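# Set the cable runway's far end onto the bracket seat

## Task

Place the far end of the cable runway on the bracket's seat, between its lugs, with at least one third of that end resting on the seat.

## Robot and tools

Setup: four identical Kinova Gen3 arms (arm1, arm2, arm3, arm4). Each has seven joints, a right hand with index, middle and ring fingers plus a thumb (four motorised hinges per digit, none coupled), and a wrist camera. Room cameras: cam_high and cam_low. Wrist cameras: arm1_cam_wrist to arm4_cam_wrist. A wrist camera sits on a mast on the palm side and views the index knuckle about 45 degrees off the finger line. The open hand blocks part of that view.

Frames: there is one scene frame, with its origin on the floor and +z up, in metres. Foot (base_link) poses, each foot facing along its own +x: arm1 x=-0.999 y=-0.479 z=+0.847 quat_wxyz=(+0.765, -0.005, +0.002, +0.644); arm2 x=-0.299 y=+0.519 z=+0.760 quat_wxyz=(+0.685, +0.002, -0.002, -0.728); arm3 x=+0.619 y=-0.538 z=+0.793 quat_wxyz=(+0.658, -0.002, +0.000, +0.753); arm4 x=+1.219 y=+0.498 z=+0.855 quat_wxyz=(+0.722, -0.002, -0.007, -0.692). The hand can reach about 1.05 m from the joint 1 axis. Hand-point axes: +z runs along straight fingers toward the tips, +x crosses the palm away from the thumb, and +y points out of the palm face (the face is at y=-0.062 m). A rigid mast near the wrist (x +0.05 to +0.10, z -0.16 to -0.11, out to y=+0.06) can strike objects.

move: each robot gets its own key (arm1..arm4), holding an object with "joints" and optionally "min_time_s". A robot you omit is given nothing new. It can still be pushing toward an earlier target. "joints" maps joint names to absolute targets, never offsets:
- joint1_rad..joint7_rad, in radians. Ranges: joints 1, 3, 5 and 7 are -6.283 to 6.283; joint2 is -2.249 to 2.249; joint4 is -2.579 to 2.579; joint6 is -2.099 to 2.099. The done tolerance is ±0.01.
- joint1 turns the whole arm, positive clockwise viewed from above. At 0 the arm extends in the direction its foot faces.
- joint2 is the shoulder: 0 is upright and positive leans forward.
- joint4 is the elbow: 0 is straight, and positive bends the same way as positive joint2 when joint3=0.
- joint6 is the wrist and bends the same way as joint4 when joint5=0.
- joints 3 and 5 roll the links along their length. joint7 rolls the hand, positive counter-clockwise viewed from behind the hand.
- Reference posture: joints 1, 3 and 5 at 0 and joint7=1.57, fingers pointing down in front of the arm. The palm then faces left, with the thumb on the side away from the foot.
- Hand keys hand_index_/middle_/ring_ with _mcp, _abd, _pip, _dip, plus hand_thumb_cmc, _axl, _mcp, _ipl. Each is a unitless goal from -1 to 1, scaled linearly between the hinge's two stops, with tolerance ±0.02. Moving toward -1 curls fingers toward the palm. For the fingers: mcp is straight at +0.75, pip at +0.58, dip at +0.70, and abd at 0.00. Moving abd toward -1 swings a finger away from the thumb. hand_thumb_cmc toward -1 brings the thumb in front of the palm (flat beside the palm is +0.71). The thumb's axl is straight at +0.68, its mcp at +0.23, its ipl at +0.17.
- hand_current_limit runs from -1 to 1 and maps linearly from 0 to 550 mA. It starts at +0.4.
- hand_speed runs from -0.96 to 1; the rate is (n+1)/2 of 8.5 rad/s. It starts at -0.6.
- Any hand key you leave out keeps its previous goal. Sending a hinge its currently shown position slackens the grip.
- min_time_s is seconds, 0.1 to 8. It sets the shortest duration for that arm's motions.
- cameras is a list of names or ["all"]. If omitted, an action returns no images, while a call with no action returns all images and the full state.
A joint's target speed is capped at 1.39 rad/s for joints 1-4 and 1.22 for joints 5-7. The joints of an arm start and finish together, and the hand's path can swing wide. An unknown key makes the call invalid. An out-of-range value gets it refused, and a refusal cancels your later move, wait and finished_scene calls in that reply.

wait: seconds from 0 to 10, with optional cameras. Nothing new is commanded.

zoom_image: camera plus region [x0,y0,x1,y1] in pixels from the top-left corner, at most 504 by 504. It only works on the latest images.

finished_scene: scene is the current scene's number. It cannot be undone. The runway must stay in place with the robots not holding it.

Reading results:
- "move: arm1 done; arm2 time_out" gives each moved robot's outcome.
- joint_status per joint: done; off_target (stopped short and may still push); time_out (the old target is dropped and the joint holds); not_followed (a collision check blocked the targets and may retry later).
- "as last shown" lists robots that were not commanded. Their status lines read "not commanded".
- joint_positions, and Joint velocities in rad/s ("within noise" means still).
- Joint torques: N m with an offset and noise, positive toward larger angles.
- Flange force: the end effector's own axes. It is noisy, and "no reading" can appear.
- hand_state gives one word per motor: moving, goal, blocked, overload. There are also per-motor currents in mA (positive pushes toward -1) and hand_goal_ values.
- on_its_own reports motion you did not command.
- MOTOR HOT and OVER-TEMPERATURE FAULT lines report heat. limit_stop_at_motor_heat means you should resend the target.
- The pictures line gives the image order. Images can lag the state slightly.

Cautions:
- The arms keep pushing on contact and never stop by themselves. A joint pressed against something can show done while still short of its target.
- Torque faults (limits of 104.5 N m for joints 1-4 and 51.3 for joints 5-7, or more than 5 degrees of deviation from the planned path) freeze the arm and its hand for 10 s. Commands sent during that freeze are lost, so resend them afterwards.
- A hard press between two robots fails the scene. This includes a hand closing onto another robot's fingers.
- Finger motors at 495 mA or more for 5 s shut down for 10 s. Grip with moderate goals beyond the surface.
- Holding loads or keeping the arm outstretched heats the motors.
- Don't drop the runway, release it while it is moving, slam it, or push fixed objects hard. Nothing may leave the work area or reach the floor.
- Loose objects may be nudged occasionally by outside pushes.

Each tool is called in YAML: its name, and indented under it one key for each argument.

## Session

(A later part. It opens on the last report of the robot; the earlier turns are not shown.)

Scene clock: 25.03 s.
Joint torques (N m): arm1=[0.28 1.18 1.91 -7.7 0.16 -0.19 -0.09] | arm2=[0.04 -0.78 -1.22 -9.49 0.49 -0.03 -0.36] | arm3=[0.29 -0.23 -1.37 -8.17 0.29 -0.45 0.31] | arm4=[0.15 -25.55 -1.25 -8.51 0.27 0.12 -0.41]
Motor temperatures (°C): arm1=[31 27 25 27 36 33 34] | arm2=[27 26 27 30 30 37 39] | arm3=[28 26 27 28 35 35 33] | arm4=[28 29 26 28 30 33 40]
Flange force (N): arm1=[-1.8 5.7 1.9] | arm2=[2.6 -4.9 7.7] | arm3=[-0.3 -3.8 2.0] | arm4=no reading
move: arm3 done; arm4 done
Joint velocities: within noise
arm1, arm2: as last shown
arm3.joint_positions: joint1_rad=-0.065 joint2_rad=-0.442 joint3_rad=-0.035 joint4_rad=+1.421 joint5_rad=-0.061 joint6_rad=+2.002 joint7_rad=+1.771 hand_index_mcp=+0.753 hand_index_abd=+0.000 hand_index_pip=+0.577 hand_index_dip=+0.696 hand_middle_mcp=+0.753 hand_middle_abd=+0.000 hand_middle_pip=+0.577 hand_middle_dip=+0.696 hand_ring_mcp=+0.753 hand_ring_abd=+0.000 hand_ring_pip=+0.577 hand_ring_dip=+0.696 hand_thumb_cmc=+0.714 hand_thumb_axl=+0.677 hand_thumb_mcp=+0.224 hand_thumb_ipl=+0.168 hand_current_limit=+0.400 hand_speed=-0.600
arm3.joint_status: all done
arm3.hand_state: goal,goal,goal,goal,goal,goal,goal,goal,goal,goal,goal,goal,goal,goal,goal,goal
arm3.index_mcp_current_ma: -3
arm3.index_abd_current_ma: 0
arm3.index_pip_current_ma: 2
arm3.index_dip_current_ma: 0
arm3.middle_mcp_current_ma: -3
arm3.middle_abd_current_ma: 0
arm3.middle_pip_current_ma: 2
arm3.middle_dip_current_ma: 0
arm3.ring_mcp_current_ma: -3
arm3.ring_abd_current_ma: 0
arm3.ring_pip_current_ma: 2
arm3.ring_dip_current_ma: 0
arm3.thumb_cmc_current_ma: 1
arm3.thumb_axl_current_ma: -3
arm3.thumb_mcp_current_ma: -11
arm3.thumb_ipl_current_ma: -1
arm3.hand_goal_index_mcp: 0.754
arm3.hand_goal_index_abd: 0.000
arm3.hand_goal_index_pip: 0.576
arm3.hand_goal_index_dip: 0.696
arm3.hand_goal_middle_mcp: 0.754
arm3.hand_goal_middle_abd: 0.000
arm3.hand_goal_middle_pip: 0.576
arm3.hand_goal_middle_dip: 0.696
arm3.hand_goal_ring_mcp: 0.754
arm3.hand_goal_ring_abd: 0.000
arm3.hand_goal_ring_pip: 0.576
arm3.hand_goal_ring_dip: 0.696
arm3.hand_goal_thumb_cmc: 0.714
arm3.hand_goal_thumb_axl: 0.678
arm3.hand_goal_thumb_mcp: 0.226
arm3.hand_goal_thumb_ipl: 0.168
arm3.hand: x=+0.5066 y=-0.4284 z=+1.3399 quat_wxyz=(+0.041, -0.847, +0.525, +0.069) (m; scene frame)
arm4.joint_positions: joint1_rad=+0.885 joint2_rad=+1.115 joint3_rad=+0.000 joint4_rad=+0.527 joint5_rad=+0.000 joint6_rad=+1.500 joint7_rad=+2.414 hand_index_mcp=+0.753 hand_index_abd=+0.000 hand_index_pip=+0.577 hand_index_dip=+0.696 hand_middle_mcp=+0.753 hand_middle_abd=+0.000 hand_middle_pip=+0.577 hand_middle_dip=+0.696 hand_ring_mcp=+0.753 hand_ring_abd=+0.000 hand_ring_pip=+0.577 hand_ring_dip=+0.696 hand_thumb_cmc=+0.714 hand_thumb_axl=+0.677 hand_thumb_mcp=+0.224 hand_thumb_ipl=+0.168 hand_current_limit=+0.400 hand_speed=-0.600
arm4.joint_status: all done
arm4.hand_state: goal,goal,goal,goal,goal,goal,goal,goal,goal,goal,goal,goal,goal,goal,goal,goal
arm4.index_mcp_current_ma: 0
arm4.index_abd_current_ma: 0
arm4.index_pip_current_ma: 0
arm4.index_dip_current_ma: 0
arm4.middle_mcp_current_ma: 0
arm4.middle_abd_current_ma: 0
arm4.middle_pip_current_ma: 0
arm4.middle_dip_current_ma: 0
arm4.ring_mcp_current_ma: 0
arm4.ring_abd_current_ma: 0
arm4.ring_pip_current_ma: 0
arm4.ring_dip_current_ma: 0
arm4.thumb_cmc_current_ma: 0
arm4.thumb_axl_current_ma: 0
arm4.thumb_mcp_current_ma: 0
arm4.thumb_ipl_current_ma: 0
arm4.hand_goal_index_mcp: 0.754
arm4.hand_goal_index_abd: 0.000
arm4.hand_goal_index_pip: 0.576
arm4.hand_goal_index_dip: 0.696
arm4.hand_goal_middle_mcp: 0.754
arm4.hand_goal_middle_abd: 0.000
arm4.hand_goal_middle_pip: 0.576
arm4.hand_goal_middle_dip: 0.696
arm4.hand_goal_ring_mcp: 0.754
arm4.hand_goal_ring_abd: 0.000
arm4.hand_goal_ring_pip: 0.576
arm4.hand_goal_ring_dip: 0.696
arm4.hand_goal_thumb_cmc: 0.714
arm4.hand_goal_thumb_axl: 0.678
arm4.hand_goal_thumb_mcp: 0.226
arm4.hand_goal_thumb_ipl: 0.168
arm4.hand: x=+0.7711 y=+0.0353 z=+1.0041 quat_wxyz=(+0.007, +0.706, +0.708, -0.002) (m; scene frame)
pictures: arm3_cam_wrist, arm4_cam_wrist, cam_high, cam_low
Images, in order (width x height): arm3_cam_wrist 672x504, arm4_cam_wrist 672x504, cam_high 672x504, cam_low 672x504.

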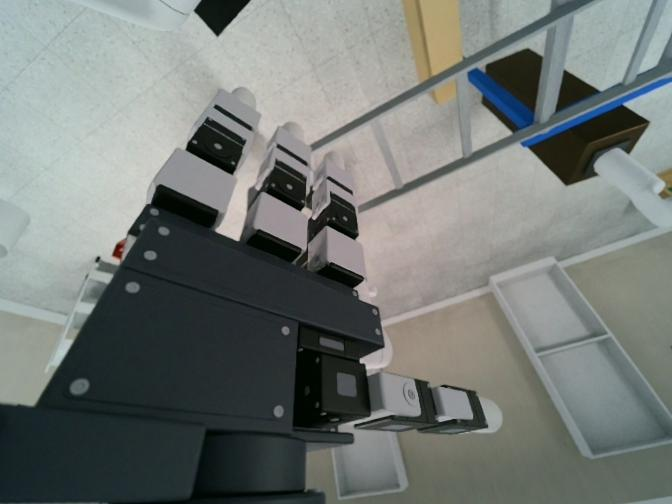

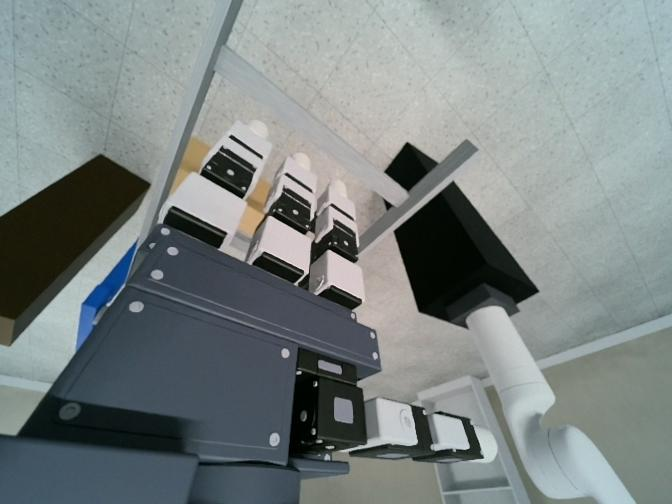

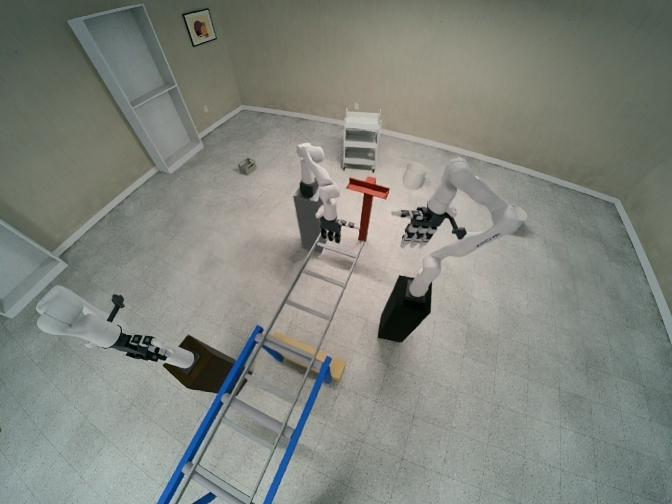

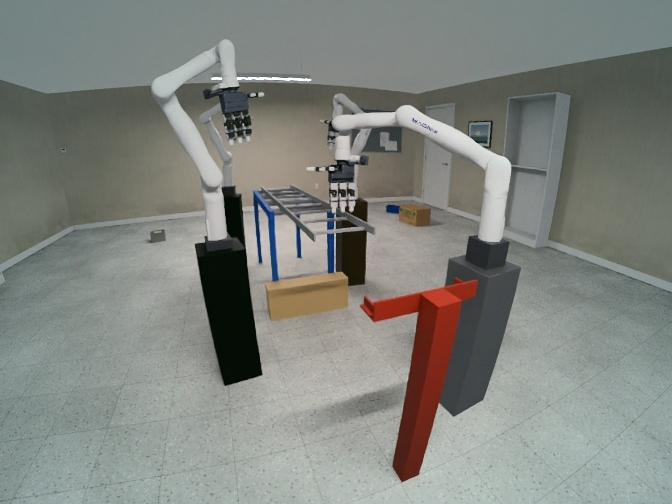

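move:
  arm4: {"joints": {"joint2_rad": 1.1503, "joint4_rad": 0.6145, "joint6_rad": 1.3767}, "min_time_s": 1.5}
  cameras: ["arm4_cam_wrist", "cam_high", "cam_low"]

zoom_image:
  camera: "arm4_cam_wrist"
  region: [130, 0, 520, 280]

zoom_image:
  camera: "cam_low"
  region: [290, 120, 410, 250]

zoom_image:
  camera: "cam_high"
  region: [280, 180, 400, 280]

Scene clock: 32.63 s.
Joint torques (N m): arm1=[0.34 1.14 1.88 -7.64 0.13 -0.22 -0.14] | arm2=[0.09 -0.81 -1.2 -9.61 0.45 -0.02 -0.32] | arm3=[0.33 -0.23 -1.36 -8.2 0.29 -0.46 0.32] | arm4=[0.14 -25.83 -1.26 -8.37 0.26 0.14 -0.41]
Motor temperatures (°C): arm1=[31 27 25 27 36 33 34] | arm2=[27 26 27 30 30 37 39] | arm3=[28 26 27 28 35 35 33] | arm4=[28 29 26 28 30 33 40]
Flange force (N): arm1=[-1.8 5.4 1.5] | arm2=[2.6 -4.8 8.2] | arm3=[-0.3 -3.8 2.0] | arm4=[1.1 1.6 0.2]
move: arm4 done
Joint velocities: within noise
arm1, arm2, arm3: as last shown
arm4.joint_positions: joint1_rad=+0.885 joint2_rad=+1.150 joint3_rad=+0.000 joint4_rad=+0.614 joint5_rad=+0.000 joint6_rad=+1.377 joint7_rad=+2.414 hand_index_mcp=+0.753 hand_index_abd=+0.000 hand_index_pip=+0.577 hand_index_dip=+0.696 hand_middle_mcp=+0.753 hand_middle_abd=+0.000 hand_middle_pip=+0.577 hand_middle_dip=+0.696 hand_ring_mcp=+0.753 hand_ring_abd=+0.000 hand_ring_pip=+0.577 hand_ring_dip=+0.696 hand_thumb_cmc=+0.714 hand_thumb_axl=+0.677 hand_thumb_mcp=+0.224 hand_thumb_ipl=+0.168 hand_current_limit=+0.400 hand_speed=-0.600
arm4.joint_status: all done
arm4.hand_state: goal,goal,goal,goal,goal,goal,goal,goal,goal,goal,goal,goal,goal,goal,goal,goal
arm4.index_mcp_current_ma: 0
arm4.index_abd_current_ma: 0
arm4.index_pip_current_ma: 0
arm4.index_dip_current_ma: 0
arm4.middle_mcp_current_ma: 0
arm4.middle_abd_current_ma: 0
arm4.middle_pip_current_ma: 0
arm4.middle_dip_current_ma: 0
arm4.ring_mcp_current_ma: 0
arm4.ring_abd_current_ma: 0
arm4.ring_pip_current_ma: 0
arm4.ring_dip_current_ma: 0
arm4.thumb_cmc_current_ma: 0
arm4.thumb_axl_current_ma: 0
arm4.thumb_mcp_current_ma: 0
arm4.thumb_ipl_current_ma: 0
arm4.hand_goal_index_mcp: 0.754
arm4.hand_goal_index_abd: 0.000
arm4.hand_goal_index_pip: 0.576
arm4.hand_goal_index_dip: 0.696
arm4.hand_goal_middle_mcp: 0.754
arm4.hand_goal_middle_abd: 0.000
arm4.hand_goal_middle_pip: 0.576
arm4.hand_goal_middle_dip: 0.696
arm4.hand_goal_ring_mcp: 0.754
arm4.hand_goal_ring_abd: 0.000
arm4.hand_goal_ring_pip: 0.576
arm4.hand_goal_ring_dip: 0.696
arm4.hand_goal_thumb_cmc: 0.714
arm4.hand_goal_thumb_axl: 0.678
arm4.hand_goal_thumb_mcp: 0.226
arm4.hand_goal_thumb_ipl: 0.168
arm4.hand: x=+0.7706 y=+0.0339 z=+0.9522 quat_wxyz=(+0.007, +0.706, +0.708, -0.002) (m; scene frame)
pictures: arm4_cam_wrist, cam_high, cam_low
Images, in order (width x height): arm4_cam_wrist 672x504, cam_high 672x504, cam_low 672x504.

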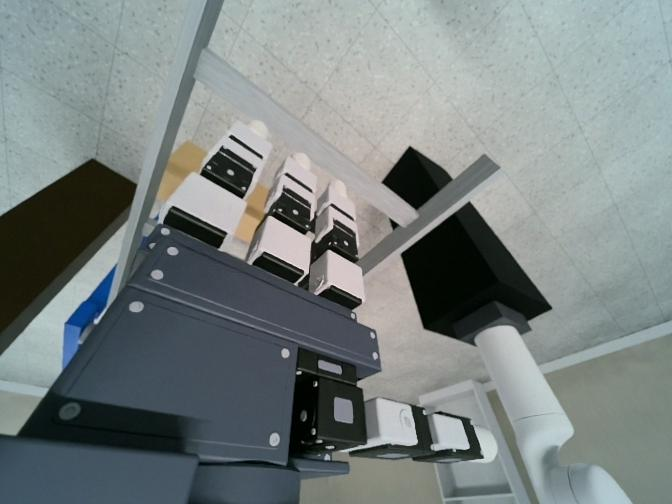

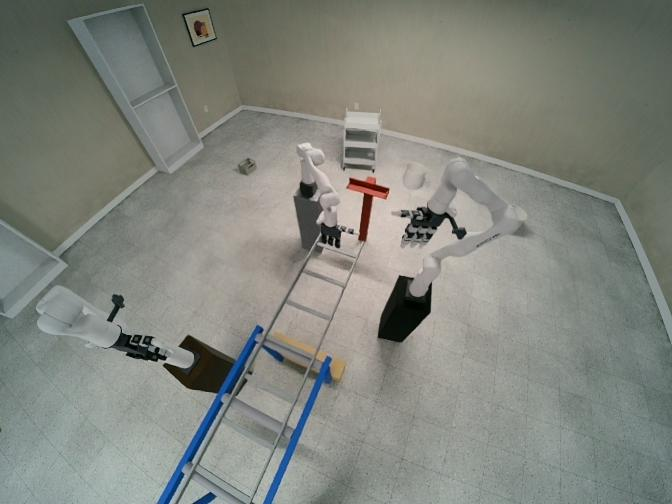

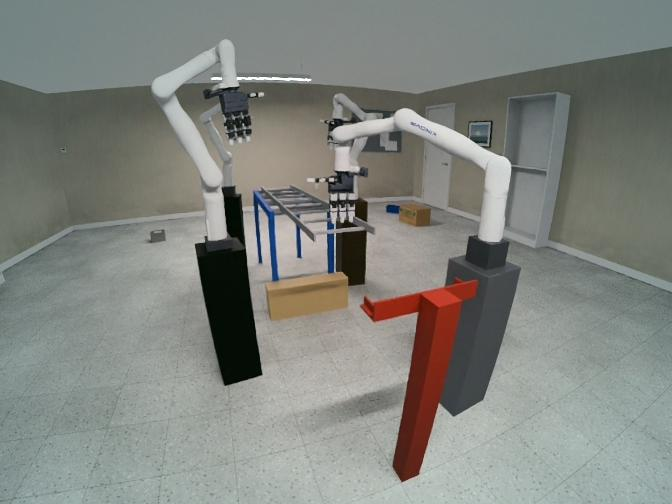

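Scaled by 1.292 from the camera's 672x504 image, which has a finer 960x720 frame.

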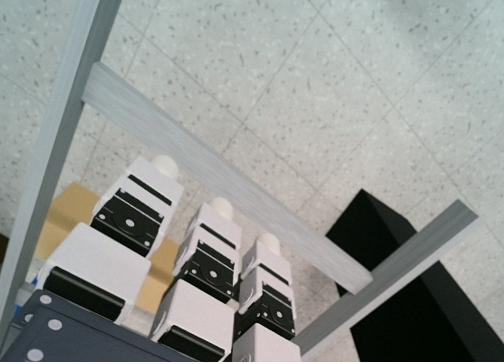

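Scaled by 3.877 from the camera's 672x504 image, which has a finer 960x720 frame.

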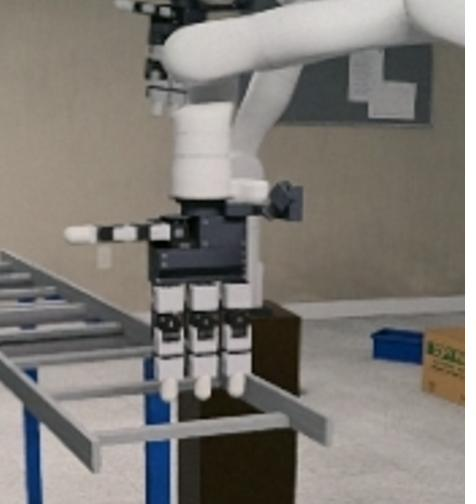

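Scaled by 4.200 from the camera's 672x504 image, which has a finer 960x720 frame.

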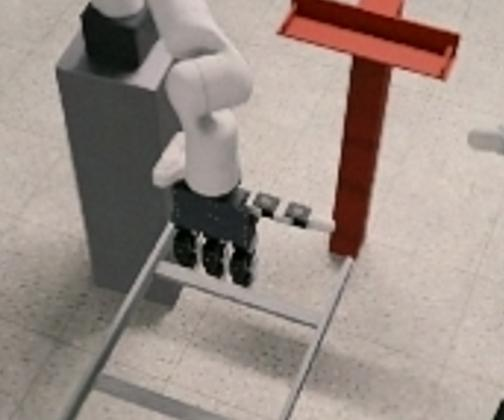

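move:
  arm4: {"joints": {"joint1_rad": 0.9426, "joint2_rad": 1.2154, "joint4_rad": 0.4677, "joint6_rad": 1.4584, "joint7_rad": 2.471}, "min_time_s": 1.5}
  cameras: ["arm4_cam_wrist"]

zoom_image:
  camera: "arm4_cam_wrist"
  region: [130, 0, 520, 280]

Scene clock: 35.47 s.
Joint torques (N m): arm1=[0.25 1.14 1.94 -7.71 0.14 -0.19 -0.11] | arm2=[0.1 -0.8 -1.23 -9.52 0.43 -0.06 -0.38] | arm3=[0.36 -0.21 -1.36 -8.22 0.28 -0.46 0.33] | arm4=[0.18 -26.33 -1.22 -8.39 0.3 0.16 -0.42]
Motor temperatures (°C): arm1=[31 27 25 27 36 33 34] | arm2=[27 26 27 30 30 37 39] | arm3=[28 26 27 28 35 35 33] | arm4=[28 29 26 28 30 33 40]
Flange force (N): arm1=[-1.8 5.7 1.9] | arm2=[2.7 -5.1 7.7] | arm3=[-0.2 -3.8 2.2] | arm4=no reading
move: arm4 done
Joint velocities: within noise
arm1, arm2, arm3: as last shown
arm4.joint_positions: joint1_rad=+0.943 joint2_rad=+1.215 joint3_rad=+0.000 joint4_rad=+0.468 joint5_rad=+0.000 joint6_rad=+1.458 joint7_rad=+2.471 hand_index_mcp=+0.753 hand_index_abd=+0.000 hand_index_pip=+0.577 hand_index_dip=+0.696 hand_middle_mcp=+0.753 hand_middle_abd=+0.000 hand_middle_pip=+0.577 hand_middle_dip=+0.696 hand_ring_mcp=+0.753 hand_ring_abd=+0.000 hand_ring_pip=+0.577 hand_ring_dip=+0.696 hand_thumb_cmc=+0.714 hand_thumb_axl=+0.677 hand_thumb_mcp=+0.224 hand_thumb_ipl=+0.168 hand_current_limit=+0.400 hand_speed=-0.600
arm4.joint_status: all done
arm4.hand_state: goal,goal,goal,goal,goal,goal,goal,goal,goal,goal,goal,goal,goal,goal,goal,goal
arm4.index_mcp_current_ma: 0
arm4.index_abd_current_ma: 0
arm4.index_pip_current_ma: 0
arm4.index_dip_current_ma: 0
arm4.middle_mcp_current_ma: 0
arm4.middle_abd_current_ma: 0
arm4.middle_pip_current_ma: 0
arm4.middle_dip_current_ma: 0
arm4.ring_mcp_current_ma: 0
arm4.ring_abd_current_ma: 0
arm4.ring_pip_current_ma: 0
arm4.ring_dip_current_ma: 0
arm4.thumb_cmc_current_ma: 0
arm4.thumb_axl_current_ma: 0
arm4.thumb_mcp_current_ma: 0
arm4.thumb_ipl_current_ma: 0
arm4.hand_goal_index_mcp: 0.754
arm4.hand_goal_index_abd: 0.000
arm4.hand_goal_index_pip: 0.576
arm4.hand_goal_index_dip: 0.696
arm4.hand_goal_middle_mcp: 0.754
arm4.hand_goal_middle_abd: 0.000
arm4.hand_goal_middle_pip: 0.576
arm4.hand_goal_middle_dip: 0.696
arm4.hand_goal_ring_mcp: 0.754
arm4.hand_goal_ring_abd: 0.000
arm4.hand_goal_ring_pip: 0.576
arm4.hand_goal_ring_dip: 0.696
arm4.hand_goal_thumb_cmc: 0.714
arm4.hand_goal_thumb_axl: 0.678
arm4.hand_goal_thumb_mcp: 0.226
arm4.hand_goal_thumb_ipl: 0.168
arm4.hand: x=+0.7347 y=+0.0564 z=+0.9517 quat_wxyz=(+0.007, +0.707, +0.708, -0.002) (m; scene frame)
pictures: arm4_cam_wrist
Images, in order (width x height): arm4_cam_wrist 672x504.

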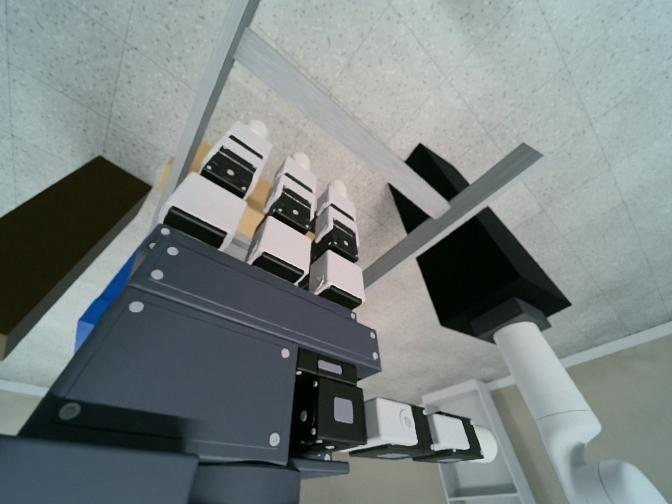

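Scaled by 1.292 from the camera's 672x504 image, which has a finer 960x720 frame.

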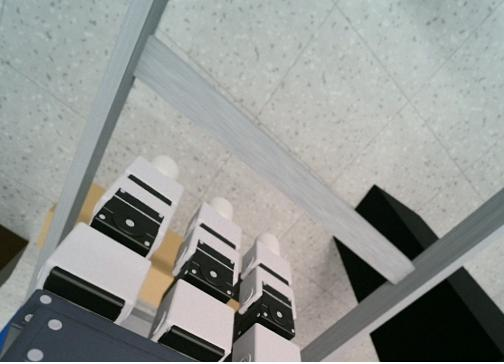

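move:
  arm4: {"joints": {"joint2_rad": 1.4074, "joint4_rad": 0.5456, "joint6_rad": 1.1886}, "min_time_s": 2.5}
  cameras: ["arm4_cam_wrist", "cam_low"]

zoom_image:
  camera: "arm4_cam_wrist"
  region: [130, 0, 520, 280]

zoom_image:
  camera: "cam_low"
  region: [290, 150, 410, 270]

Scene clock: 38.57 s.
Joint torques (N m): arm1=[0.21 1.25 1.9 -7.7 0.13 -0.17 -0.07] | arm2=[0.06 -0.87 -1.21 -9.59 0.42 -0.01 -0.4] | arm3=[0.32 -0.22 -1.37 -8.23 0.3 -0.46 0.32] | arm4=[0.13 -26.74 -1.17 -7.83 0.33 0.18 -0.41]
Motor temperatures (°C): arm1=[31 27 25 27 36 33 34] | arm2=[27 26 27 30 30 37 39] | arm3=[28 26 27 28 35 35 33] | arm4=[28 29 26 28 30 33 40]
Flange force (N): arm1=[-1.6 5.8 2.0] | arm2=[2.6 -5.1 8.1] | arm3=[-0.2 -3.8 2.2] | arm4=[1.0 1.8 -0.3]
move: arm4 done
Joint velocities: within noise
arm1, arm2, arm3: as last shown
arm4.joint_positions: joint1_rad=+0.943 joint2_rad=+1.407 joint3_rad=+0.000 joint4_rad=+0.546 joint5_rad=+0.000 joint6_rad=+1.189 joint7_rad=+2.471 hand_index_mcp=+0.753 hand_index_abd=+0.000 hand_index_pip=+0.577 hand_index_dip=+0.696 hand_middle_mcp=+0.753 hand_middle_abd=+0.000 hand_middle_pip=+0.577 hand_middle_dip=+0.696 hand_ring_mcp=+0.753 hand_ring_abd=+0.000 hand_ring_pip=+0.577 hand_ring_dip=+0.696 hand_thumb_cmc=+0.714 hand_thumb_axl=+0.677 hand_thumb_mcp=+0.224 hand_thumb_ipl=+0.168 hand_current_limit=+0.400 hand_speed=-0.600
arm4.joint_status: all done
arm4.hand_state: goal,goal,goal,goal,goal,goal,goal,goal,goal,goal,goal,goal,goal,goal,goal,goal
arm4.index_mcp_current_ma: 0
arm4.index_abd_current_ma: 0
arm4.index_pip_current_ma: 0
arm4.index_dip_current_ma: 0
arm4.middle_mcp_current_ma: 0
arm4.middle_abd_current_ma: 0
arm4.middle_pip_current_ma: 0
arm4.middle_dip_current_ma: 0
arm4.ring_mcp_current_ma: 0
arm4.ring_abd_current_ma: 0
arm4.ring_pip_current_ma: 0
arm4.ring_dip_current_ma: 0
arm4.thumb_cmc_current_ma: 0
arm4.thumb_axl_current_ma: 0
arm4.thumb_mcp_current_ma: 0
arm4.thumb_ipl_current_ma: 0
arm4.hand_goal_index_mcp: 0.754
arm4.hand_goal_index_abd: 0.000
arm4.hand_goal_index_pip: 0.576
arm4.hand_goal_index_dip: 0.696
arm4.hand_goal_middle_mcp: 0.754
arm4.hand_goal_middle_abd: 0.000
arm4.hand_goal_middle_pip: 0.576
arm4.hand_goal_middle_dip: 0.696
arm4.hand_goal_ring_mcp: 0.754
arm4.hand_goal_ring_abd: 0.000
arm4.hand_goal_ring_pip: 0.576
arm4.hand_goal_ring_dip: 0.696
arm4.hand_goal_thumb_cmc: 0.714
arm4.hand_goal_thumb_axl: 0.678
arm4.hand_goal_thumb_mcp: 0.226
arm4.hand_goal_thumb_ipl: 0.168
arm4.hand: x=+0.7358 y=+0.0544 z=+0.7918 quat_wxyz=(+0.007, +0.707, +0.708, -0.002) (m; scene frame)
pictures: arm4_cam_wrist, cam_low
Images, in order (width x height): arm4_cam_wrist 672x504, cam_low 672x504.

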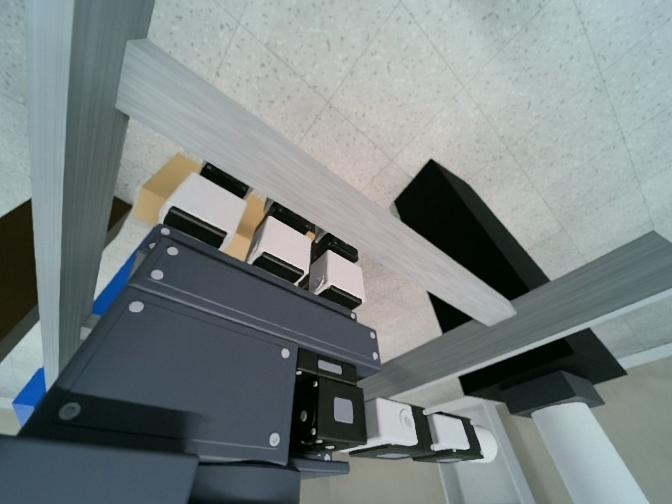

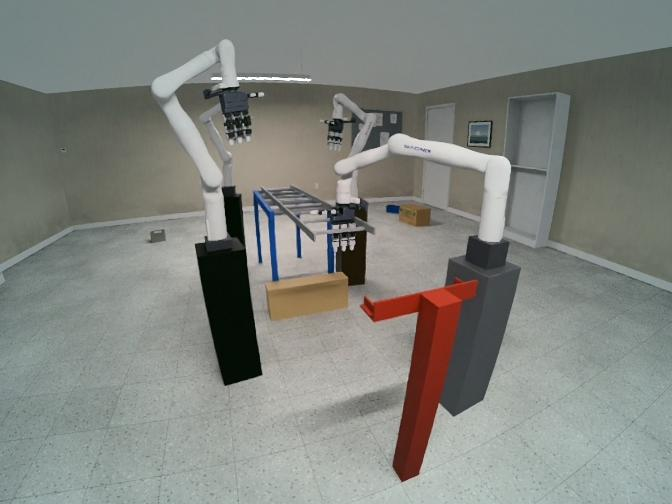

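Scaled by 1.292 from the camera's 672x504 image, which has a finer 960x720 frame.

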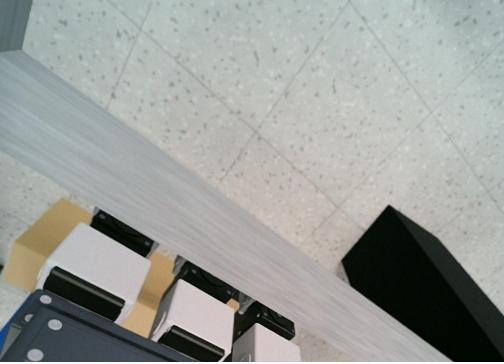

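Scaled by 4.200 from the camera's 672x504 image, which has a finer 960x720 frame.

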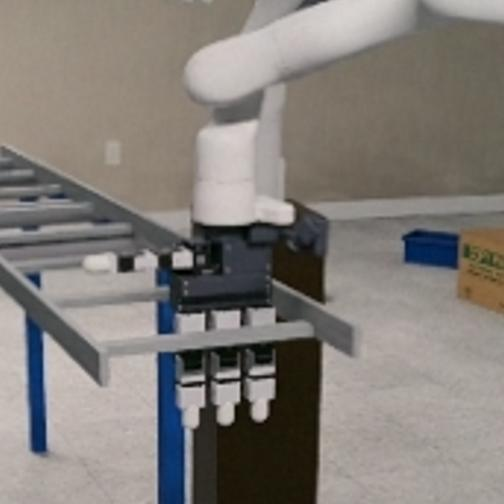

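move:
  arm4: {"joints": {"joint2_rad": 1.4249, "joint4_rad": 0.5376, "joint6_rad": 1.1791}, "min_time_s": 1}

move:
  arm4: {"joints": {"hand_current_limit": 0.7, "hand_index_pip": -0.6, "hand_middle_pip": -0.6, "hand_ring_pip": -0.6, "hand_index_dip": 0.2, "hand_middle_dip": 0.2, "hand_ring_dip": 0.2}}
  cameras: ["arm4_cam_wrist", "cam_low"]

zoom_image:
  camera: "cam_low"
  region: [290, 150, 410, 270]

Scene clock: 40.27 s.
Joint torques (N m): arm1=[0.3 1.2 1.95 -7.72 0.17 -0.17 -0.1] | arm2=[-0.07 -0.82 -1.28 -9.54 0.39 -0.04 -0.41] | arm3=[0.32 -0.23 -1.33 -8.21 0.3 -0.47 0.32] | arm4=[0.13 -26.75 -1.26 -7.7 0.27 0.13 -0.4]
Motor temperatures (°C): arm1=[31 27 25 27 36 33 34] | arm2=[27 26 27 30 30 37 39] | arm3=[28 26 27 28 35 35 33] | arm4=[28 29 26 28 30 33 40]
Flange force (N): arm1=[-1.8 5.8 2.1] | arm2=[2.7 -5.3 7.8] | arm3=[-0.3 -3.6 2.1] | arm4=[0.3 0.7 -0.3]
move: arm4 done
Joint velocities: within noise
arm1, arm2, arm3: as last shown
arm4.joint_positions: joint1_rad=+0.943 joint2_rad=+1.425 joint3_rad=+0.000 joint4_rad=+0.538 joint5_rad=+0.000 joint6_rad=+1.179 joint7_rad=+2.471 hand_index_mcp=+0.753 hand_index_abd=+0.000 hand_index_pip=+0.577 hand_index_dip=+0.696 hand_middle_mcp=+0.753 hand_middle_abd=+0.000 hand_middle_pip=+0.577 hand_middle_dip=+0.696 hand_ring_mcp=+0.753 hand_ring_abd=+0.000 hand_ring_pip=+0.577 hand_ring_dip=+0.696 hand_thumb_cmc=+0.714 hand_thumb_axl=+0.677 hand_thumb_mcp=+0.224 hand_thumb_ipl=+0.168 hand_current_limit=+0.400 hand_speed=-0.600
arm4.joint_status: all done
arm4.hand_state: goal,goal,goal,goal,goal,goal,goal,goal,goal,goal,goal,goal,goal,goal,goal,goal
arm4.index_mcp_current_ma: 0
arm4.index_abd_current_ma: 0
arm4.index_pip_current_ma: 0
arm4.index_dip_current_ma: 0
arm4.middle_mcp_current_ma: 0
arm4.middle_abd_current_ma: 0
arm4.middle_pip_current_ma: 0
arm4.middle_dip_current_ma: 0
arm4.ring_mcp_current_ma: 0
arm4.ring_abd_current_ma: 0
arm4.ring_pip_current_ma: 0
arm4.ring_dip_current_ma: 0
arm4.thumb_cmc_current_ma: 0
arm4.thumb_axl_current_ma: 0
arm4.thumb_mcp_current_ma: 0
arm4.thumb_ipl_current_ma: 0
arm4.hand_goal_index_mcp: 0.754
arm4.hand_goal_index_abd: 0.000
arm4.hand_goal_index_pip: 0.576
arm4.hand_goal_index_dip: 0.696
arm4.hand_goal_middle_mcp: 0.754
arm4.hand_goal_middle_abd: 0.000
arm4.hand_goal_middle_pip: 0.576
arm4.hand_goal_middle_dip: 0.696
arm4.hand_goal_ring_mcp: 0.754
arm4.hand_goal_ring_abd: 0.000
arm4.hand_goal_ring_pip: 0.576
arm4.hand_goal_ring_dip: 0.696
arm4.hand_goal_thumb_cmc: 0.714
arm4.hand_goal_thumb_axl: 0.678
arm4.hand_goal_thumb_mcp: 0.226
arm4.hand_goal_thumb_ipl: 0.168
arm4.hand: x=+0.7359 y=+0.0543 z=+0.7818 quat_wxyz=(+0.007, +0.707, +0.708, -0.002) (m; scene frame)
pictures: none

Scene clock: 41.57 s.
Joint torques (N m): arm1=[0.32 1.17 1.9 -7.7 0.15 -0.17 -0.13] | arm2=[0.08 -0.78 -1.21 -9.49 0.44 -0.03 -0.34] | arm3=[0.31 -0.23 -1.32 -8.21 0.3 -0.46 0.34] | arm4=[0.2 -26.75 -1.29 -7.75 0.28 0.22 -0.37]
Motor temperatures (°C): arm1=[31 27 25 27 36 33 34] | arm2=[27 26 27 30 30 37 39] | arm3=[28 26 27 28 35 35 33] | arm4=[28 29 26 28 30 33 40]
Flange force (N): arm1=[-1.8 5.5 2.0] | arm2=[2.6 -4.9 7.7] | arm3=[-0.3 -3.6 2.1] | arm4=[0.8 1.7 -0.3]
move: arm4 done
Joint velocities: within noise
arm1, arm2, arm3: as last shown
arm4.joint_positions: joint1_rad=+0.943 joint2_rad=+1.425 joint3_rad=+0.000 joint4_rad=+0.538 joint5_rad=+0.000 joint6_rad=+1.179 joint7_rad=+2.471 hand_index_mcp=+0.753 hand_index_abd=+0.000 hand_index_pip=-0.592 hand_index_dip=+0.204 hand_middle_mcp=+0.753 hand_middle_abd=+0.000 hand_middle_pip=-0.593 hand_middle_dip=+0.203 hand_ring_mcp=+0.753 hand_ring_abd=+0.000 hand_ring_pip=-0.592 hand_ring_dip=+0.203 hand_thumb_cmc=+0.714 hand_thumb_axl=+0.677 hand_thumb_mcp=+0.224 hand_thumb_ipl=+0.168 hand_current_limit=+0.700 hand_speed=-0.600
arm4.joint_status: all done
arm4.hand_state: goal,goal,goal,goal,goal,goal,goal,goal,goal,goal,goal,goal,goal,goal,goal,goal
arm4.index_mcp_current_ma: 0
arm4.index_abd_current_ma: 0
arm4.index_pip_current_ma: 2
arm4.index_dip_current_ma: 0
arm4.middle_mcp_current_ma: 0
arm4.middle_abd_current_ma: 0
arm4.middle_pip_current_ma: 1
arm4.middle_dip_current_ma: 0
arm4.ring_mcp_current_ma: 0
arm4.ring_abd_current_ma: 0
arm4.ring_pip_current_ma: 2
arm4.ring_dip_current_ma: 0
arm4.thumb_cmc_current_ma: 0
arm4.thumb_axl_current_ma: 0
arm4.thumb_mcp_current_ma: 0
arm4.thumb_ipl_current_ma: 0
arm4.hand_goal_index_mcp: 0.754
arm4.hand_goal_index_abd: 0.000
arm4.hand_goal_index_pip: -0.600
arm4.hand_goal_index_dip: 0.200
arm4.hand_goal_middle_mcp: 0.754
arm4.hand_goal_middle_abd: 0.000
arm4.hand_goal_middle_pip: -0.600
arm4.hand_goal_middle_dip: 0.200
arm4.hand_goal_ring_mcp: 0.754
arm4.hand_goal_ring_abd: 0.000
arm4.hand_goal_ring_pip: -0.600
arm4.hand_goal_ring_dip: 0.200
arm4.hand_goal_thumb_cmc: 0.714
arm4.hand_goal_thumb_axl: 0.678
arm4.hand_goal_thumb_mcp: 0.226
arm4.hand_goal_thumb_ipl: 0.168
arm4.hand: x=+0.7359 y=+0.0543 z=+0.7818 quat_wxyz=(+0.007, +0.707, +0.708, -0.002) (m; scene frame)
pictures: arm4_cam_wrist, cam_low
Images, in order (width x height): arm4_cam_wrist 672x504, cam_low 672x504.

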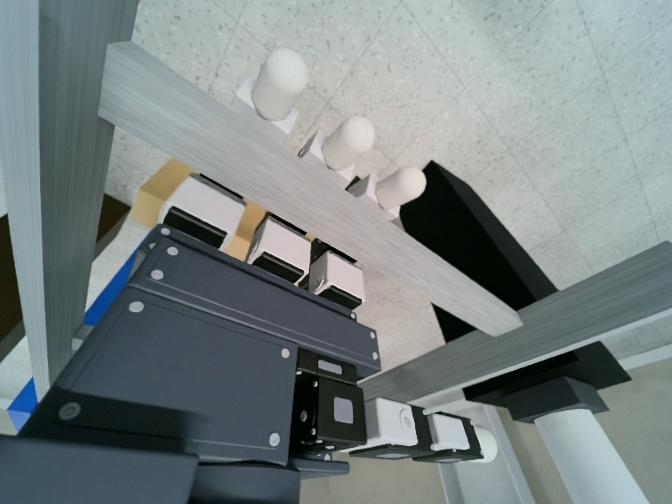

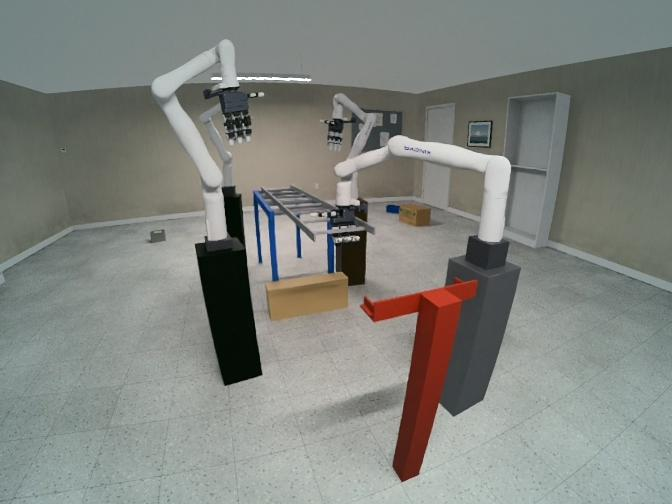

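Scaled by 4.200 from the camera's 672x504 image, which has a finer 960x720 frame.

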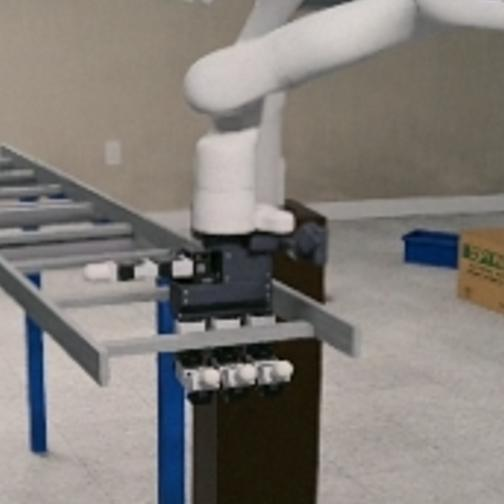

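move:
  arm4: {"joints": {"joint1_rad": 0.9282, "joint2_rad": 1.3500, "joint4_rad": 0.6681, "joint6_rad": 1.1235, "joint7_rad": 2.4566}, "min_time_s": 2}
  cameras: ["arm4_cam_wrist", "cam_low"]

zoom_image:
  camera: "cam_low"
  region: [290, 150, 410, 270]

Scene clock: 44.13 s.
Joint torques (N m): arm1=[0.31 1.24 1.96 -7.66 0.12 -0.19 -0.11] | arm2=[0.08 -0.81 -1.18 -9.59 0.41 -0.09 -0.39] | arm3=[0.36 -0.23 -1.35 -8.17 0.3 -0.45 0.31] | arm4=[0.2 -26.24 -1.3 -7.56 0.28 0.15 -0.4]
Motor temperatures (°C): arm1=[31 27 25 27 36 33 34] | arm2=[27 26 27 30 30 37 39] | arm3=[28 26 27 28 35 35 33] | arm4=[28 29 26 28 30 33 40]
Flange force (N): arm1=[-1.7 5.8 1.8] | arm2=[2.7 -4.9 7.9] | arm3=[-0.3 -3.7 2.0] | arm4=[0.5 1.2 -0.4]
move: arm4 done
Joint velocities: within noise
arm1.joint_positions: joint1_rad=+0.145 joint2_rad=-0.474 joint3_rad=-0.048 joint4_rad=+1.475 joint5_rad=-0.058 joint6_rad=+1.976 joint7_rad=+1.819 hand_index_mcp=+0.753 hand_index_abd=+0.000 hand_index_pip=+0.577 hand_index_dip=+0.696 hand_middle_mcp=+0.753 hand_middle_abd=+0.000 hand_middle_pip=+0.577 hand_middle_dip=+0.696 hand_ring_mcp=+0.753 hand_ring_abd=+0.000 hand_ring_pip=+0.577 hand_ring_dip=+0.696 hand_thumb_cmc=+0.714 hand_thumb_axl=+0.677 hand_thumb_mcp=+0.224 hand_thumb_ipl=+0.168 hand_current_limit=+0.400 hand_speed=-0.600
arm1.joint_status: not commanded
arm1.hand_state: goal,goal,goal,goal,goal,goal,goal,goal,goal,goal,goal,goal,goal,goal,goal,goal
arm1.index_mcp_current_ma: -2
arm1.index_abd_current_ma: 0
arm1.index_pip_current_ma: 2
arm1.index_dip_current_ma: 0
arm1.middle_mcp_current_ma: -2
arm1.middle_abd_current_ma: 0
arm1.middle_pip_current_ma: 2
arm1.middle_dip_current_ma: 0
arm1.ring_mcp_current_ma: -2
arm1.ring_abd_current_ma: 0
arm1.ring_pip_current_ma: 2
arm1.ring_dip_current_ma: 0
arm1.thumb_cmc_current_ma: 1
arm1.thumb_axl_current_ma: -2
arm1.thumb_mcp_current_ma: -8
arm1.thumb_ipl_current_ma: -1
arm1.hand_goal_index_mcp: 0.754
arm1.hand_goal_index_abd: 0.000
arm1.hand_goal_index_pip: 0.576
arm1.hand_goal_index_dip: 0.696
arm1.hand_goal_middle_mcp: 0.754
arm1.hand_goal_middle_abd: 0.000
arm1.hand_goal_middle_pip: 0.576
arm1.hand_goal_middle_dip: 0.696
arm1.hand_goal_ring_mcp: 0.754
arm1.hand_goal_ring_abd: 0.000
arm1.hand_goal_ring_pip: 0.576
arm1.hand_goal_ring_dip: 0.696
arm1.hand_goal_thumb_cmc: 0.714
arm1.hand_goal_thumb_axl: 0.678
arm1.hand_goal_thumb_mcp: 0.226
arm1.hand_goal_thumb_ipl: 0.168
arm1.hand: x=-1.0503 y=-0.3354 z=+1.3789 quat_wxyz=(+0.060, -0.707, +0.703, +0.049) (m; scene frame)
arm2.joint_positions: joint1_rad=-0.038 joint2_rad=-0.404 joint3_rad=-0.120 joint4_rad=+1.471 joint5_rad=-0.032 joint6_rad=+1.959 joint7_rad=+1.822 hand_index_mcp=+0.753 hand_index_abd=+0.000 hand_index_pip=+0.577 hand_index_dip=+0.696 hand_middle_mcp=+0.753 hand_middle_abd=+0.000 hand_middle_pip=+0.577 hand_middle_dip=+0.696 hand_ring_mcp=+0.753 hand_ring_abd=+0.000 hand_ring_pip=+0.577 hand_ring_dip=+0.696 hand_thumb_cmc=+0.714 hand_thumb_axl=+0.677 hand_thumb_mcp=+0.224 hand_thumb_ipl=+0.168 hand_current_limit=+0.400 hand_speed=-0.600
arm2.joint_status: not commanded
arm2.hand_state: goal,goal,goal,goal,goal,goal,goal,goal,goal,goal,goal,goal,goal,goal,goal,goal
arm2.index_mcp_current_ma: 0
arm2.index_abd_current_ma: 0
arm2.index_pip_current_ma: 0
arm2.index_dip_current_ma: 0
arm2.middle_mcp_current_ma: 0
arm2.middle_abd_current_ma: 0
arm2.middle_pip_current_ma: 0
arm2.middle_dip_current_ma: 0
arm2.ring_mcp_current_ma: 0
arm2.ring_abd_current_ma: 0
arm2.ring_pip_current_ma: 0
arm2.ring_dip_current_ma: 0
arm2.thumb_cmc_current_ma: 0
arm2.thumb_axl_current_ma: 0
arm2.thumb_mcp_current_ma: -1
arm2.thumb_ipl_current_ma: 0
arm2.hand_goal_index_mcp: 0.754
arm2.hand_goal_index_abd: 0.000
arm2.hand_goal_index_pip: 0.576
arm2.hand_goal_index_dip: 0.696
arm2.hand_goal_middle_mcp: 0.754
arm2.hand_goal_middle_abd: 0.000
arm2.hand_goal_middle_pip: 0.576
arm2.hand_goal_middle_dip: 0.696
arm2.hand_goal_ring_mcp: 0.754
arm2.hand_goal_ring_abd: 0.000
arm2.hand_goal_ring_pip: 0.576
arm2.hand_goal_ring_dip: 0.696
arm2.hand_goal_thumb_cmc: 0.714
arm2.hand_goal_thumb_axl: 0.678
arm2.hand_goal_thumb_mcp: 0.226
arm2.hand_goal_thumb_ipl: 0.168
arm2.hand: x=-0.2065 y=+0.3836 z=+1.2828 quat_wxyz=(+0.032, +0.570, +0.820, -0.047) (m; scene frame)
arm3: as last shown
arm4.joint_positions: joint1_rad=+0.928 joint2_rad=+1.350 joint3_rad=+0.000 joint4_rad=+0.668 joint5_rad=+0.000 joint6_rad=+1.124 joint7_rad=+2.457 hand_index_mcp=+0.753 hand_index_abd=+0.000 hand_index_pip=-0.592 hand_index_dip=+0.204 hand_middle_mcp=+0.753 hand_middle_abd=+0.000 hand_middle_pip=-0.593 hand_middle_dip=+0.203 hand_ring_mcp=+0.753 hand_ring_abd=+0.000 hand_ring_pip=-0.592 hand_ring_dip=+0.203 hand_thumb_cmc=+0.714 hand_thumb_axl=+0.677 hand_thumb_mcp=+0.224 hand_thumb_ipl=+0.168 hand_current_limit=+0.700 hand_speed=-0.600
arm4.joint_status: all done
arm4.hand_state: goal,goal,goal,goal,goal,goal,goal,goal,goal,goal,goal,goal,goal,goal,goal,goal
arm4.index_mcp_current_ma: 0
arm4.index_abd_current_ma: 0
arm4.index_pip_current_ma: 2
arm4.index_dip_current_ma: 0
arm4.middle_mcp_current_ma: 0
arm4.middle_abd_current_ma: 0
arm4.middle_pip_current_ma: 1
arm4.middle_dip_current_ma: 0
arm4.ring_mcp_current_ma: 0
arm4.ring_abd_current_ma: 0
arm4.ring_pip_current_ma: 2
arm4.ring_dip_current_ma: 0
arm4.thumb_cmc_current_ma: 0
arm4.thumb_axl_current_ma: 0
arm4.thumb_mcp_current_ma: 0
arm4.thumb_ipl_current_ma: 0
arm4.hand_goal_index_mcp: 0.754
arm4.hand_goal_index_abd: 0.000
arm4.hand_goal_index_pip: -0.600
arm4.hand_goal_index_dip: 0.200
arm4.hand_goal_middle_mcp: 0.754
arm4.hand_goal_middle_abd: 0.000
arm4.hand_goal_middle_pip: -0.600
arm4.hand_goal_middle_dip: 0.200
arm4.hand_goal_ring_mcp: 0.754
arm4.hand_goal_ring_abd: 0.000
arm4.hand_goal_ring_pip: -0.600
arm4.hand_goal_ring_dip: 0.200
arm4.hand_goal_thumb_cmc: 0.714
arm4.hand_goal_thumb_axl: 0.678
arm4.hand_goal_thumb_mcp: 0.226
arm4.hand_goal_thumb_ipl: 0.168
arm4.hand: x=+0.7519 y=+0.0545 z=+0.7969 quat_wxyz=(+0.007, +0.707, +0.708, -0.002) (m; scene frame)
pictures: arm4_cam_wrist, cam_low
Images, in order (width x height): arm4_cam_wrist 672x504, cam_low 672x504.

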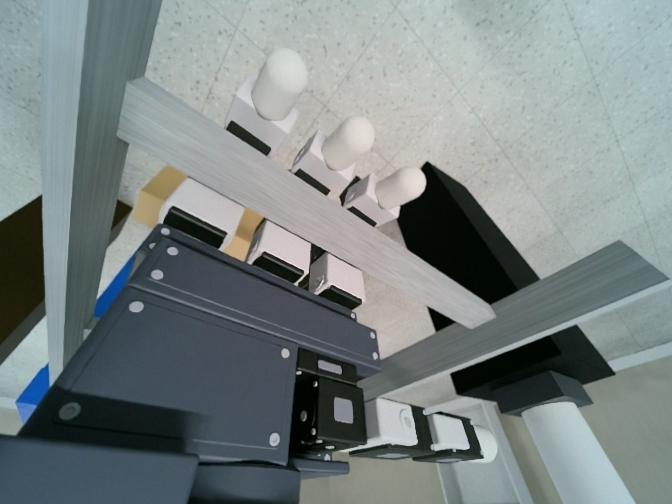

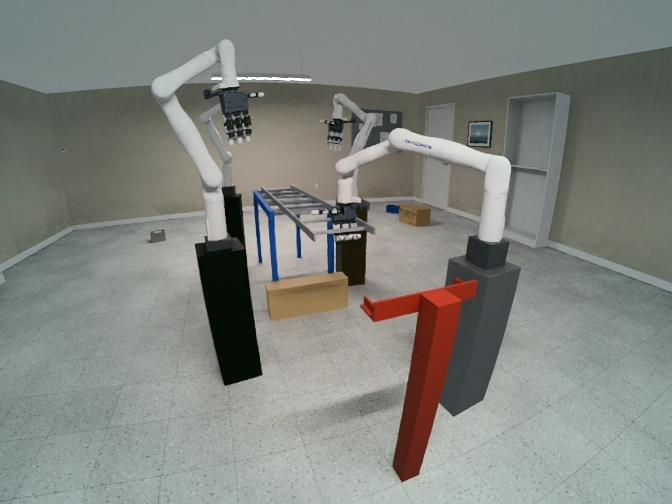

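Scaled by 4.200 from the camera's 672x504 image, which has a finer 960x720 frame.

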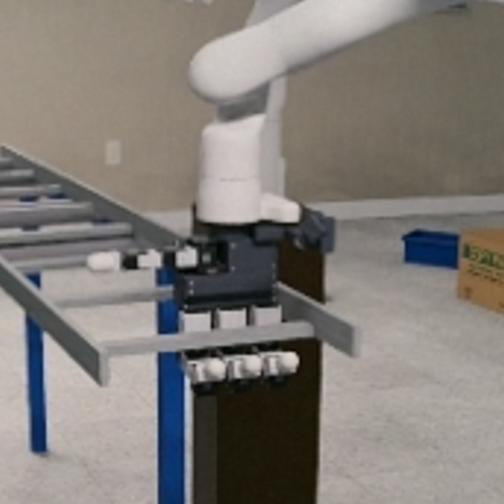

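move:
  arm4: {"joints": {"joint1_rad": 0.9116, "joint2_rad": 1.2900, "joint4_rad": 0.7835, "joint6_rad": 1.0681, "joint7_rad": 2.4400}, "min_time_s": 2}
  cameras: ["arm4_cam_wrist", "cam_low", "cam_high"]

zoom_image:
  camera: "cam_low"
  region: [290, 150, 410, 270]

Scene clock: 46.80 s.
Joint torques (N m): arm1=[0.36 1.19 1.93 -7.65 0.13 -0.16 -0.1] | arm2=[0.01 -0.81 -1.3 -9.56 0.42 -0.04 -0.4] | arm3=[0.3 -0.18 -1.34 -8.23 0.28 -0.47 0.33] | arm4=[0.02 -25.73 -1.33 -7.33 0.25 0.23 -0.39]
Motor temperatures (°C): arm1=[31 27 25 27 36 33 34] | arm2=[27 26 27 30 30 37 39] | arm3=[28 25 27 28 35 35 33] | arm4=[28 29 26 28 30 33 40]
Flange force (N): arm1=[-1.8 5.7 1.8] | arm2=[2.8 -5.3 7.9] | arm3=[-0.1 -3.6 2.2] | arm4=[0.7 1.1 -0.3]
move: arm4 done
Joint velocities: within noise
arm1, arm2, arm3: as last shown
arm4.joint_positions: joint1_rad=+0.912 joint2_rad=+1.290 joint3_rad=+0.000 joint4_rad=+0.783 joint5_rad=+0.000 joint6_rad=+1.068 joint7_rad=+2.440 hand_index_mcp=+0.754 hand_index_abd=+0.000 hand_index_pip=-0.593 hand_index_dip=+0.204 hand_middle_mcp=+0.760 hand_middle_abd=+0.000 hand_middle_pip=-0.594 hand_middle_dip=+0.203 hand_ring_mcp=+0.759 hand_ring_abd=+0.000 hand_ring_pip=-0.593 hand_ring_dip=+0.203 hand_thumb_cmc=+0.714 hand_thumb_axl=+0.677 hand_thumb_mcp=+0.223 hand_thumb_ipl=+0.168 hand_current_limit=+0.700 hand_speed=-0.600
arm4.joint_status: all done
arm4.hand_state: goal,goal,goal,goal,goal,goal,goal,goal,goal,goal,goal,goal,goal,goal,goal,goal
arm4.index_mcp_current_ma: 0
arm4.index_abd_current_ma: 0
arm4.index_pip_current_ma: 1
arm4.index_dip_current_ma: 0
arm4.middle_mcp_current_ma: 1
arm4.middle_abd_current_ma: 0
arm4.middle_pip_current_ma: 1
arm4.middle_dip_current_ma: 0
arm4.ring_mcp_current_ma: 1
arm4.ring_abd_current_ma: 0
arm4.ring_pip_current_ma: 2
arm4.ring_dip_current_ma: 0
arm4.thumb_cmc_current_ma: 0
arm4.thumb_axl_current_ma: 0
arm4.thumb_mcp_current_ma: 0
arm4.thumb_ipl_current_ma: 0
arm4.hand_goal_index_mcp: 0.754
arm4.hand_goal_index_abd: 0.000
arm4.hand_goal_index_pip: -0.600
arm4.hand_goal_index_dip: 0.200
arm4.hand_goal_middle_mcp: 0.754
arm4.hand_goal_middle_abd: 0.000
arm4.hand_goal_middle_pip: -0.600
arm4.hand_goal_middle_dip: 0.200
arm4.hand_goal_ring_mcp: 0.754
arm4.hand_goal_ring_abd: 0.000
arm4.hand_goal_ring_pip: -0.600
arm4.hand_goal_ring_dip: 0.200
arm4.hand_goal_thumb_cmc: 0.714
arm4.hand_goal_thumb_axl: 0.678
arm4.hand_goal_thumb_mcp: 0.226
arm4.hand_goal_thumb_ipl: 0.168
arm4.hand: x=+0.7697 y=+0.0547 z=+0.8060 quat_wxyz=(+0.007, +0.707, +0.708, -0.002) (m; scene frame)
pictures: arm4_cam_wrist, cam_high, cam_low
Images, in order (width x height): arm4_cam_wrist 672x504, cam_high 672x504, cam_low 672x504.

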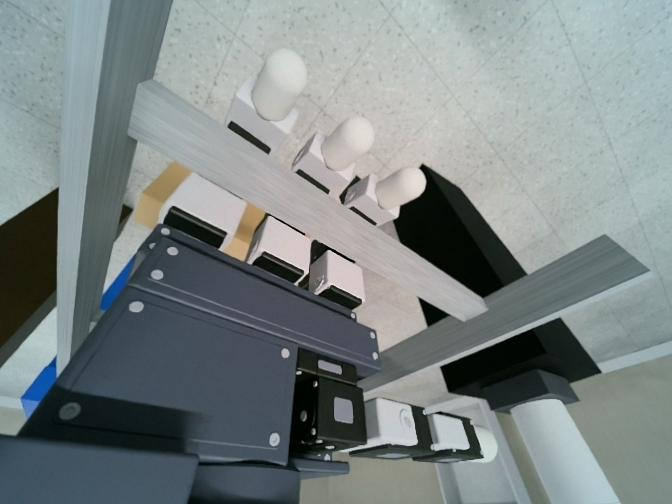

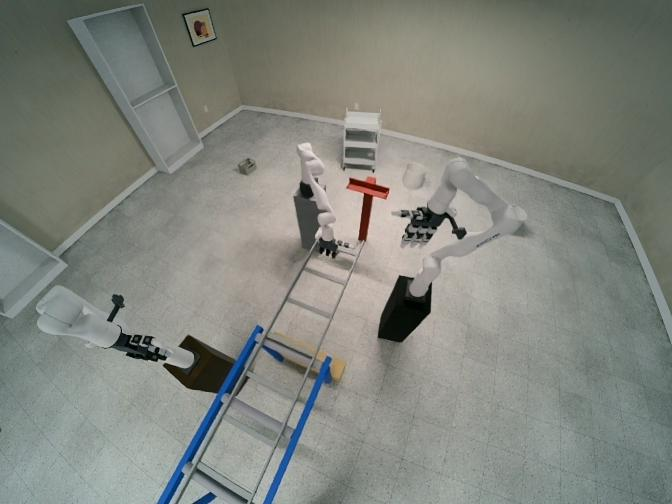

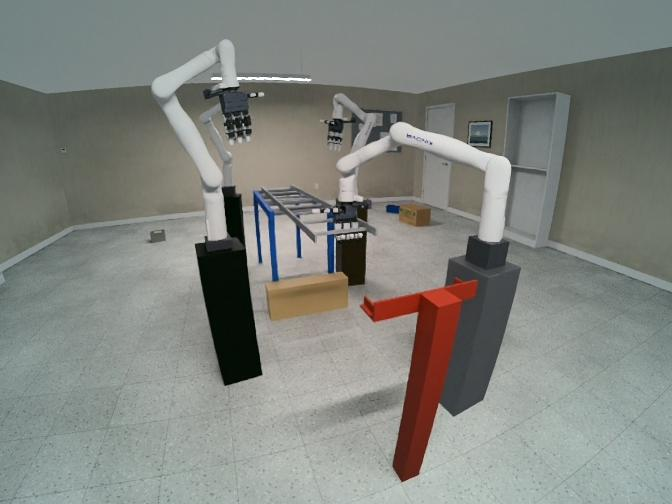

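Scaled by 4.200 from the camera's 672x504 image, which has a finer 960x720 frame.

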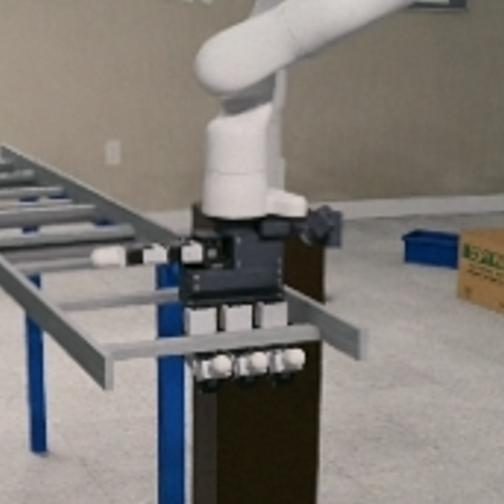

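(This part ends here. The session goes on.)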